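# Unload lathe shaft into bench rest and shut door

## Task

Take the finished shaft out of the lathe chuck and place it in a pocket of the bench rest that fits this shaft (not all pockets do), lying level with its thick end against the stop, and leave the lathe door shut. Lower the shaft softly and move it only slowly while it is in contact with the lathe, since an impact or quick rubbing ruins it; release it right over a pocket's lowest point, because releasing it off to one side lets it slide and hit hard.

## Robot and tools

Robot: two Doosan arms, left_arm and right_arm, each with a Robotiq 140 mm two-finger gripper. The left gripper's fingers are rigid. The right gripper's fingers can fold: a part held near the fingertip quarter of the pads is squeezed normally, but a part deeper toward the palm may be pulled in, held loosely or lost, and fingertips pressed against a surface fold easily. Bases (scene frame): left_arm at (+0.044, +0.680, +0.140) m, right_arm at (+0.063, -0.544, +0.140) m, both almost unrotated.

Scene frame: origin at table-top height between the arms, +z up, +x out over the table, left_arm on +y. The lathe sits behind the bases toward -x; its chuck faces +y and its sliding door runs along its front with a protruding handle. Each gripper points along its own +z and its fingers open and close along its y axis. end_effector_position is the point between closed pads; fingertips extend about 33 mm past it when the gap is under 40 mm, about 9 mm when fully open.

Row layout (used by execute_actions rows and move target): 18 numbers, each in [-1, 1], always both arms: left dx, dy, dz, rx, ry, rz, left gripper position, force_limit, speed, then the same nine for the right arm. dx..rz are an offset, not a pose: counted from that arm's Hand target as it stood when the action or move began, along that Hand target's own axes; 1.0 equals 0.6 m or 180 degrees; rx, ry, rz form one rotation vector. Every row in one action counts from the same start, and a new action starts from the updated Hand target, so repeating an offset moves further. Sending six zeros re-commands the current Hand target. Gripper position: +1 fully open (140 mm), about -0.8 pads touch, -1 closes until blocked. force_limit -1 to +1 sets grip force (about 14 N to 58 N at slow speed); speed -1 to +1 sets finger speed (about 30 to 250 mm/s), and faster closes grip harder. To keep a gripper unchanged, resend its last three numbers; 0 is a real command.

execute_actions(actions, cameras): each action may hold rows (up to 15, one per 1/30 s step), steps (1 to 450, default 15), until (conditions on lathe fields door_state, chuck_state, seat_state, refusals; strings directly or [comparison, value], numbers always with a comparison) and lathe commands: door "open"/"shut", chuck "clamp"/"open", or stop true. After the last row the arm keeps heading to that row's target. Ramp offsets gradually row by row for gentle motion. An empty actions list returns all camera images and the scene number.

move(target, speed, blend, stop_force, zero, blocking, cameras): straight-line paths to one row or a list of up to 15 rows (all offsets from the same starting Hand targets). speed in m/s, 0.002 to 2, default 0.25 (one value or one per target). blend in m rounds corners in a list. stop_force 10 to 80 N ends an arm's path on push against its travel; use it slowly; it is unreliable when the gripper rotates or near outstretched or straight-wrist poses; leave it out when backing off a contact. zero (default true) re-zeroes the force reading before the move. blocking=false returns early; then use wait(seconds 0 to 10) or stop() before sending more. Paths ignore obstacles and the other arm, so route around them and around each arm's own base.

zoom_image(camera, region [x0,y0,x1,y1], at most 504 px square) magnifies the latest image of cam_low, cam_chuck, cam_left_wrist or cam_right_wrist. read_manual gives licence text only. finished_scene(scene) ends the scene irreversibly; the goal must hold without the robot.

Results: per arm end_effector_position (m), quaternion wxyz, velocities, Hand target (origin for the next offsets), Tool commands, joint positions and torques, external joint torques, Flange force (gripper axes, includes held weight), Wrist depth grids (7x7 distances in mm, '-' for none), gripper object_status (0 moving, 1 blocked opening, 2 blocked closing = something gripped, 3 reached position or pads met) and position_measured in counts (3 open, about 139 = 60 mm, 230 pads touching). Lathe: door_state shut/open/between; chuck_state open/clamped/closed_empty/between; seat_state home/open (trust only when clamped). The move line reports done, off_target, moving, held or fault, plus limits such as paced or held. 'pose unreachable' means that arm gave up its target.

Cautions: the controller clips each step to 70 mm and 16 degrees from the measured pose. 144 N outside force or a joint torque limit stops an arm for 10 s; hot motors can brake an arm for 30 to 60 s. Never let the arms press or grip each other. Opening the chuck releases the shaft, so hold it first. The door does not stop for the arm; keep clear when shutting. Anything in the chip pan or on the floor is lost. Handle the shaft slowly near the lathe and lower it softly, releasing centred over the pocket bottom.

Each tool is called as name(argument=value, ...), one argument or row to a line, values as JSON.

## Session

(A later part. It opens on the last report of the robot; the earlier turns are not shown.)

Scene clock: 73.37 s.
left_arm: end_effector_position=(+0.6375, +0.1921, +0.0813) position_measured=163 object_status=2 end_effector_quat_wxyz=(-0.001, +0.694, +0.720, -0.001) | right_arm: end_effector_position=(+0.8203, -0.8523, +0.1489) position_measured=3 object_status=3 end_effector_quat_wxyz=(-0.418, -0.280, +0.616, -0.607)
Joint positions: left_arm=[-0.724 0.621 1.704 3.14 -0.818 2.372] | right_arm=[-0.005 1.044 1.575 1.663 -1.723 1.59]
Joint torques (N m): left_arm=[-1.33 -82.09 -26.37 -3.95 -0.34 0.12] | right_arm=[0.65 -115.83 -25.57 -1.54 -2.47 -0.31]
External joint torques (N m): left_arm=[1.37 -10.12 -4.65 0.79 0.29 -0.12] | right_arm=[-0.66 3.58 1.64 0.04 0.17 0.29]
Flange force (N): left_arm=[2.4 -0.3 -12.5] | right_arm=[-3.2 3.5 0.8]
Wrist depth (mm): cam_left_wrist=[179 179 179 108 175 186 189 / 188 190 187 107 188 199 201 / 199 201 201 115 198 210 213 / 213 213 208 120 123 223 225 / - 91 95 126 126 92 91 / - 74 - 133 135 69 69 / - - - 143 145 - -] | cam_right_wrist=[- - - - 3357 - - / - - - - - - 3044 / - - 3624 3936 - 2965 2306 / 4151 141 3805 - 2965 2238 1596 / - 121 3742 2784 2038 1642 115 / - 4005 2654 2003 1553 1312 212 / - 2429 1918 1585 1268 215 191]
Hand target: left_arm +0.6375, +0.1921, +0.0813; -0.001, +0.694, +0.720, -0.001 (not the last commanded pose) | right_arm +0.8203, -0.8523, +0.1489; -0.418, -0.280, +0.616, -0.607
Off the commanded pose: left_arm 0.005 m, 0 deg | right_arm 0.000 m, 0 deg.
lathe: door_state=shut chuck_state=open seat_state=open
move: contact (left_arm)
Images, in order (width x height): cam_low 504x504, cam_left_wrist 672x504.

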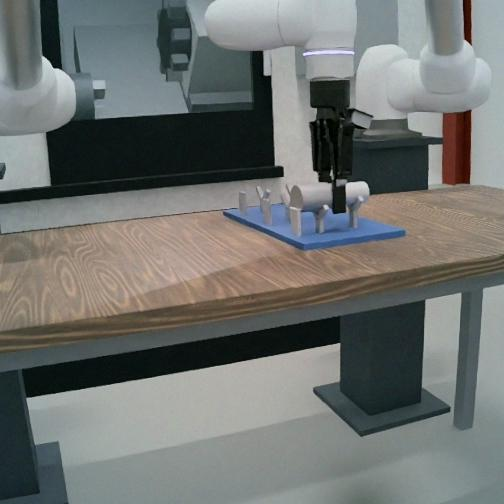

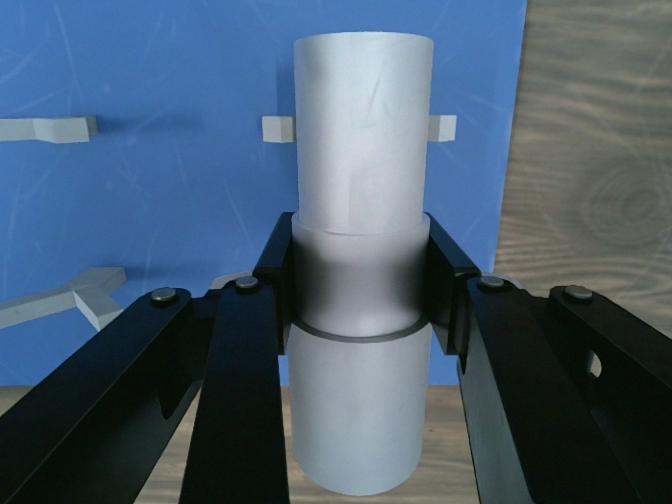

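move(
  target=[0,0,0.01,0,0,0,-1,0,-1,0,0,0,0,0,0,1,1,1],
  speed=0.003,
  stop_force=20,
  cameras=["cam_low","cam_left_wrist"],
)

zoom_image(
  camera="cam_low",
  region=[290, 165, 380, 220],
)

zoom_image(
  camera="cam_left_wrist",
  region=[180, 0, 540, 300],
)

Scene clock: 74.70 s.
left_arm: end_effector_position=(+0.6375, +0.1921, +0.0810) position_measured=163 object_status=2 end_effector_quat_wxyz=(-0.001, +0.694, +0.720, -0.001) | right_arm: end_effector_position=(+0.8203, -0.8523, +0.1489) position_measured=3 object_status=3 end_effector_quat_wxyz=(-0.418, -0.280, +0.616, -0.607)
Joint positions: left_arm=[-0.724 0.622 1.704 3.14 -0.817 2.372] | right_arm=[-0.005 1.044 1.575 1.663 -1.723 1.59]
Joint torques (N m): left_arm=[-0.63 -71.14 -23.49 -3.57 1.51 0.26] | right_arm=[0.6 -115.69 -25.69 -1.53 -2.37 -0.29]
External joint torques (N m): left_arm=[0.74 -21.13 -7.54 0.41 -1.55 -0.26] | right_arm=[-0.67 3.56 1.76 0.03 0.06 0.27]
Flange force (N): left_arm=[4.8 -4.5 -28.5] | right_arm=[-3.0 3.6 0.8]
Wrist depth (mm): cam_left_wrist=[180 179 180 107 175 186 190 / 187 190 187 107 188 198 200 / 198 201 201 115 198 210 211 / 213 211 208 120 123 222 226 / - 92 95 126 126 92 92 / - 74 - 133 135 69 70 / - - - 143 145 - -] | cam_right_wrist=[- - - - - - - / 4307 3936 - - 3171 - 3682 / - - - - - 3357 2306 / - 141 - - 3044 2329 1574 / - 122 3407 2965 2154 1666 116 / - 3936 2654 1951 1553 1320 212 / - 2565 1871 1492 1290 215 191]
Hand target: left_arm +0.6375, +0.1921, +0.0810; -0.001, +0.694, +0.720, -0.001 (not the last commanded pose) | right_arm +0.8203, -0.8523, +0.1489; -0.418, -0.280, +0.616, -0.607
Off the commanded pose: left_arm 0.006 m, 0 deg | right_arm 0.000 m, 0 deg.
lathe: door_state=shut chuck_state=open seat_state=open
move: contact (left_arm)
Images, in order (width x height): cam_low 504x504, cam_left_wrist 672x504.

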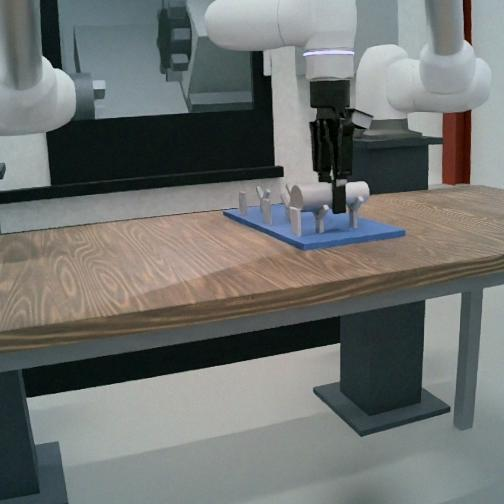

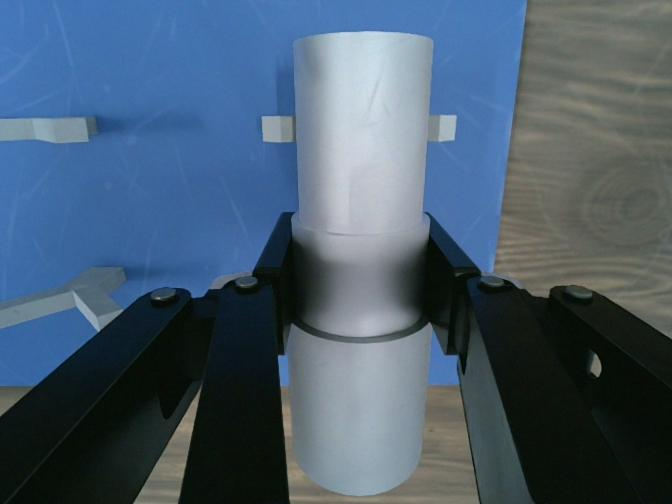

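Scaled by 5.600 from the camera's 504x504 image, which has a finer 720x720 frame.

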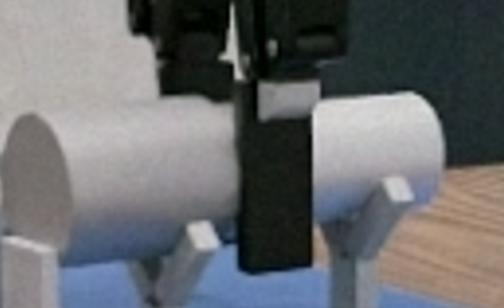

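Scaled by 1.400 from the camera's 672x504 image, which has a finer 960x720 frame.

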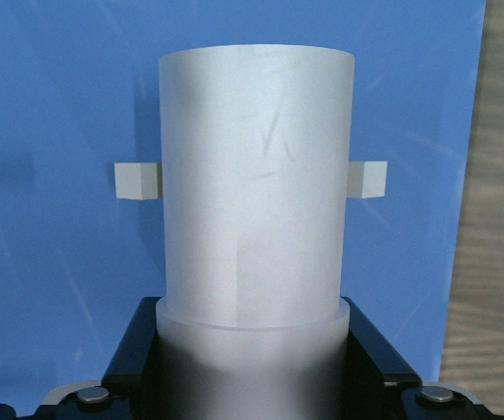

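move(
  target=[0,0,-0.0011,0,0,0,-1,0,-1,0,0,0,0,0,0,1,1,1],
  speed=0.004,
)

Scene clock: 75.80 s.
left_arm: end_effector_position=(+0.6374, +0.1922, +0.0815) position_measured=163 object_status=2 end_effector_quat_wxyz=(-0.001, +0.694, +0.720, -0.001) | right_arm: end_effector_position=(+0.8203, -0.8523, +0.1489) position_measured=3 object_status=3 end_effector_quat_wxyz=(-0.418, -0.280, +0.616, -0.607)
Joint positions: left_arm=[-0.724 0.621 1.704 3.14 -0.818 2.372] | right_arm=[-0.005 1.044 1.575 1.663 -1.723 1.59]
Joint torques (N m): left_arm=[0.25 -92.93 -30.49 -3.65 -1.4 0] | right_arm=[0.33 -115.99 -25.44 -1.54 -2.43 -0.31]
External joint torques (N m): left_arm=[-0.03 0.82 -0.47 0.49 1.35 0] | right_arm=[-0.35 2.68 1.21 0.02 0.11 0.29]
Flange force (N): left_arm=[-0.4 0.4 2.7] | right_arm=[-2.4 2.7 0.4]
Wrist depth (mm): cam_left_wrist=[179 179 179 108 176 186 190 / 188 189 187 107 188 199 201 / 198 201 200 115 198 211 213 / 213 213 208 120 123 223 226 / - 92 95 126 126 92 91 / - 74 - 133 135 69 70 / - - - 143 145 - -] | cam_right_wrist=[- 3357 - - - - - / - 2750 - - - 4077 2854 / - - - - 4390 3261 2403 / - 139 - - 2927 2378 1522 / - 122 2283 2750 2094 1608 115 / - 3624 2654 2020 1564 1312 212 / - 2403 1871 1492 1261 214 192]
Hand target: left_arm +0.6375, +0.1921, +0.0816; -0.001, +0.694, +0.720, -0.001 | right_arm +0.8203, -0.8523, +0.1489; -0.418, -0.280, +0.616, -0.607
Off the commanded pose: left_arm 0.000 m, 0 deg | right_arm 0.000 m, 0 deg.
lathe: door_state=shut chuck_state=open seat_state=open
move: done

execute_actions(
  actions=[
    {"rows":[[0,0,0,0,0,0,0.1,0,-1,0,0,0,0,0,0,1,1,1]],"steps":75},
  ],
  cameras=["cam_low","cam_left_wrist"],
)

zoom_image(
  camera="cam_low",
  region=[290, 165, 380, 220],
)

Scene clock: 82.30 s.
left_arm: end_effector_position=(+0.6375, +0.1921, +0.0816) position_measured=117 object_status=3 end_effector_quat_wxyz=(-0.001, +0.694, +0.720, -0.001) | right_arm: end_effector_position=(+0.8203, -0.8523, +0.1489) position_measured=3 object_status=3 end_effector_quat_wxyz=(-0.418, -0.280, +0.616, -0.607)
Joint positions: left_arm=[-0.724 0.621 1.704 3.14 -0.818 2.372] | right_arm=[-0.005 1.044 1.575 1.663 -1.723 1.59]
Joint torques (N m): left_arm=[1.96 -89.7 -30.74 -3.25 -0.19 -0.14] | right_arm=[0.52 -115.48 -25.62 -1.51 -2.42 -0.33]
External joint torques (N m): left_arm=[-1.79 -2.52 -0.3 0.09 0.15 0.14] | right_arm=[-0.37 2.72 1.49 -0.02 0.1 0.3]
Flange force (N): left_arm=[0.1 -3.4 -2.7] | right_arm=[-2.1 3.2 0.6]
Wrist depth (mm): cam_left_wrist=[179 180 179 109 176 186 189 / 186 190 188 108 188 198 200 / 199 202 201 115 198 210 212 / 213 211 144 120 135 221 226 / - 90 123 126 134 112 90 / - - 260 133 238 - 77 / - - 283 143 275 - -] | cam_right_wrist=[- - - - - - - / - - - - 3215 - 3127 / - - - - - 3261 2283 / - 139 - - 3044 2306 1542 / - 132 4005 2854 2038 1631 115 / - 3682 2654 1968 1574 1335 212 / - 2455 1902 1532 1275 214 192]
Hand target: left_arm +0.6375, +0.1921, +0.0816; -0.001, +0.694, +0.720, -0.001 | right_arm +0.8203, -0.8523, +0.1489; -0.418, -0.280, +0.616, -0.607
Off the commanded pose: left_arm 0.000 m, 0 deg | right_arm 0.000 m, 0 deg.
lathe: door_state=shut chuck_state=open seat_state=open
Images, in order (width x height): cam_low 504x504, cam_left_wrist 672x504.

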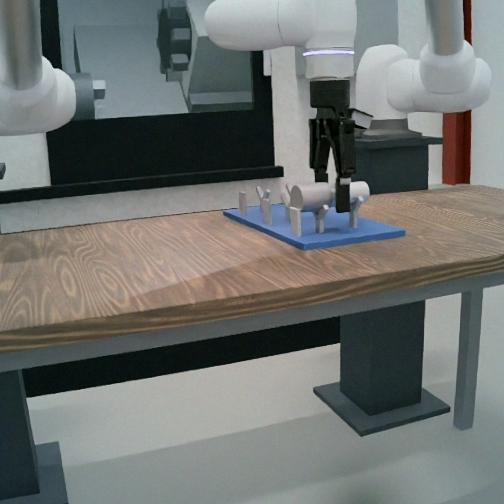

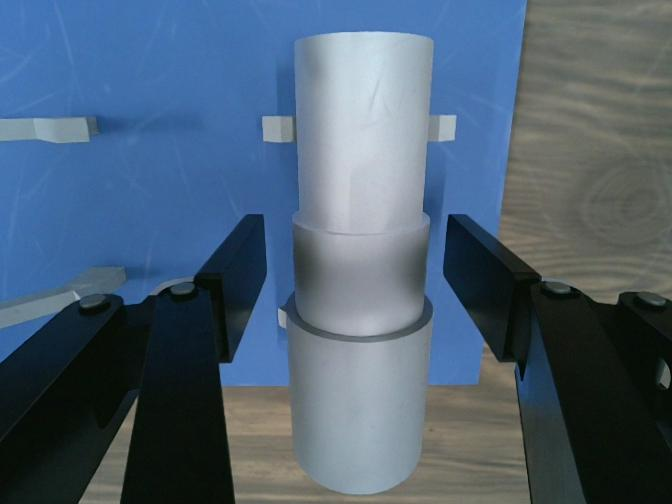

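Scaled by 5.600 from the camera's 504x504 image, which has a finer 720x720 frame.

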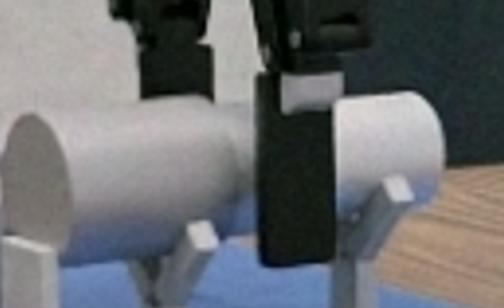

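move(
  target=[
    [0,0,-0.15,0,0,0,0.1,0,-1,0,0,0,0,0,0,1,1,1],
    [0,0,-0.35,0,0,0,0.1,0,-1,0,0,0,0,0,0,1,1,1],
  ],
  speed=[0.06, 0.2],
  blend=[0.01, 0],
  cameras=["cam_low","cam_left_wrist"],
)

zoom_image(
  camera="cam_low",
  region=[280, 165, 380, 245],
)

Scene clock: 85.20 s.
left_arm: end_effector_position=(+0.6379, +0.1921, +0.2917) position_measured=117 object_status=3 end_effector_quat_wxyz=(-0.001, +0.694, +0.720, -0.001) | right_arm: end_effector_position=(+0.8203, -0.8523, +0.1489) position_measured=3 object_status=3 end_effector_quat_wxyz=(-0.418, -0.280, +0.616, -0.607)
Joint positions: left_arm=[-0.724 0.432 1.565 3.14 -1.145 2.372] | right_arm=[-0.005 1.044 1.575 1.663 -1.723 1.59]
Joint torques (N m): left_arm=[1.98 -80.72 -38.37 -4.04 -0.22 -0.14] | right_arm=[0.67 -115.96 -25.61 -1.54 -2.45 -0.25]
External joint torques (N m): left_arm=[-1.76 -2.06 -0.39 0.1 0.18 0.14] | right_arm=[-0.47 3.07 1.47 0.01 0.14 0.22]
Flange force (N): left_arm=[0.0 -3.2 -1.5] | right_arm=[-2.6 3.0 0.6]
Wrist depth (mm): cam_left_wrist=[373 374 374 373 375 378 381 / 383 389 386 380 399 401 1098 / 411 412 413 332 421 426 1172 / 445 434 149 427 426 440 1265 / - 90 468 488 477 112 91 / - - 510 512 518 - 77 / - - 556 554 553 - -] | cam_right_wrist=[- - - - - - - / - - - - - - 3044 / - - - 3215 - 3215 2260 / - 141 - - 3004 2329 1585 / - 122 6170 2890 2114 1679 115 / - 3261 2654 1951 1631 1343 212 / - 2509 1918 1492 1297 215 191]
Hand target: left_arm +0.6379, +0.1921, +0.2916; -0.001, +0.694, +0.720, -0.001 | right_arm +0.8203, -0.8523, +0.1489; -0.418, -0.280, +0.616, -0.607
Off the commanded pose: left_arm 0.000 m, 0 deg | right_arm 0.000 m, 0 deg.
lathe: door_state=shut chuck_state=open seat_state=open
move: done
Images, in order (width x height): cam_low 504x504, cam_left_wrist 672x504.

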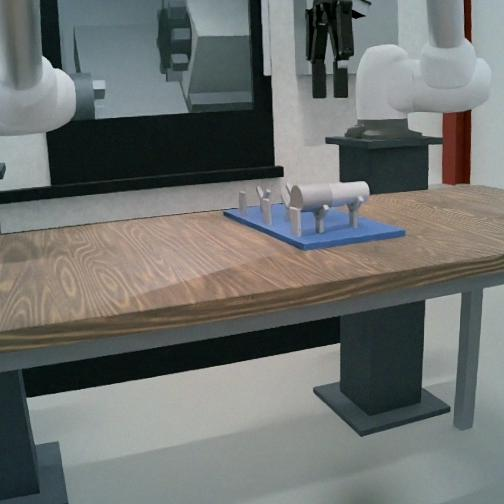

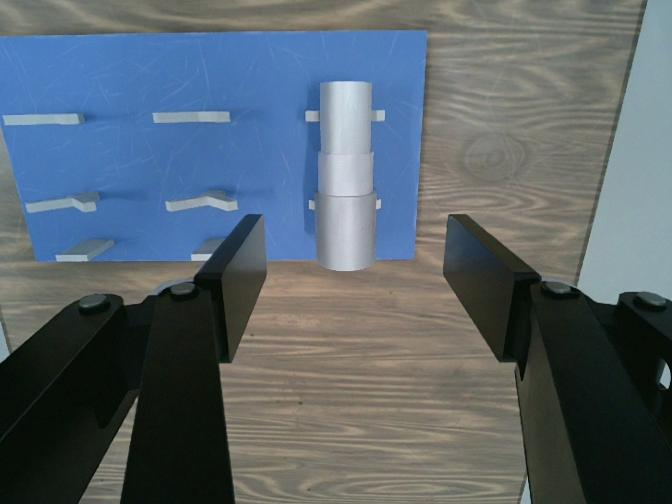

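Scaled by 5.040 from the camera's 504x504 image, which has a finer 720x720 frame.

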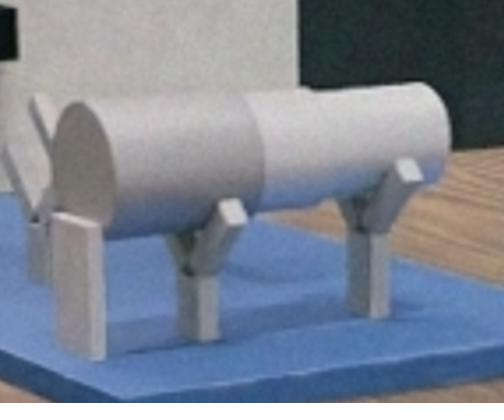

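finished_scene(
  scene=2,
)

The scene is finished: the task was done.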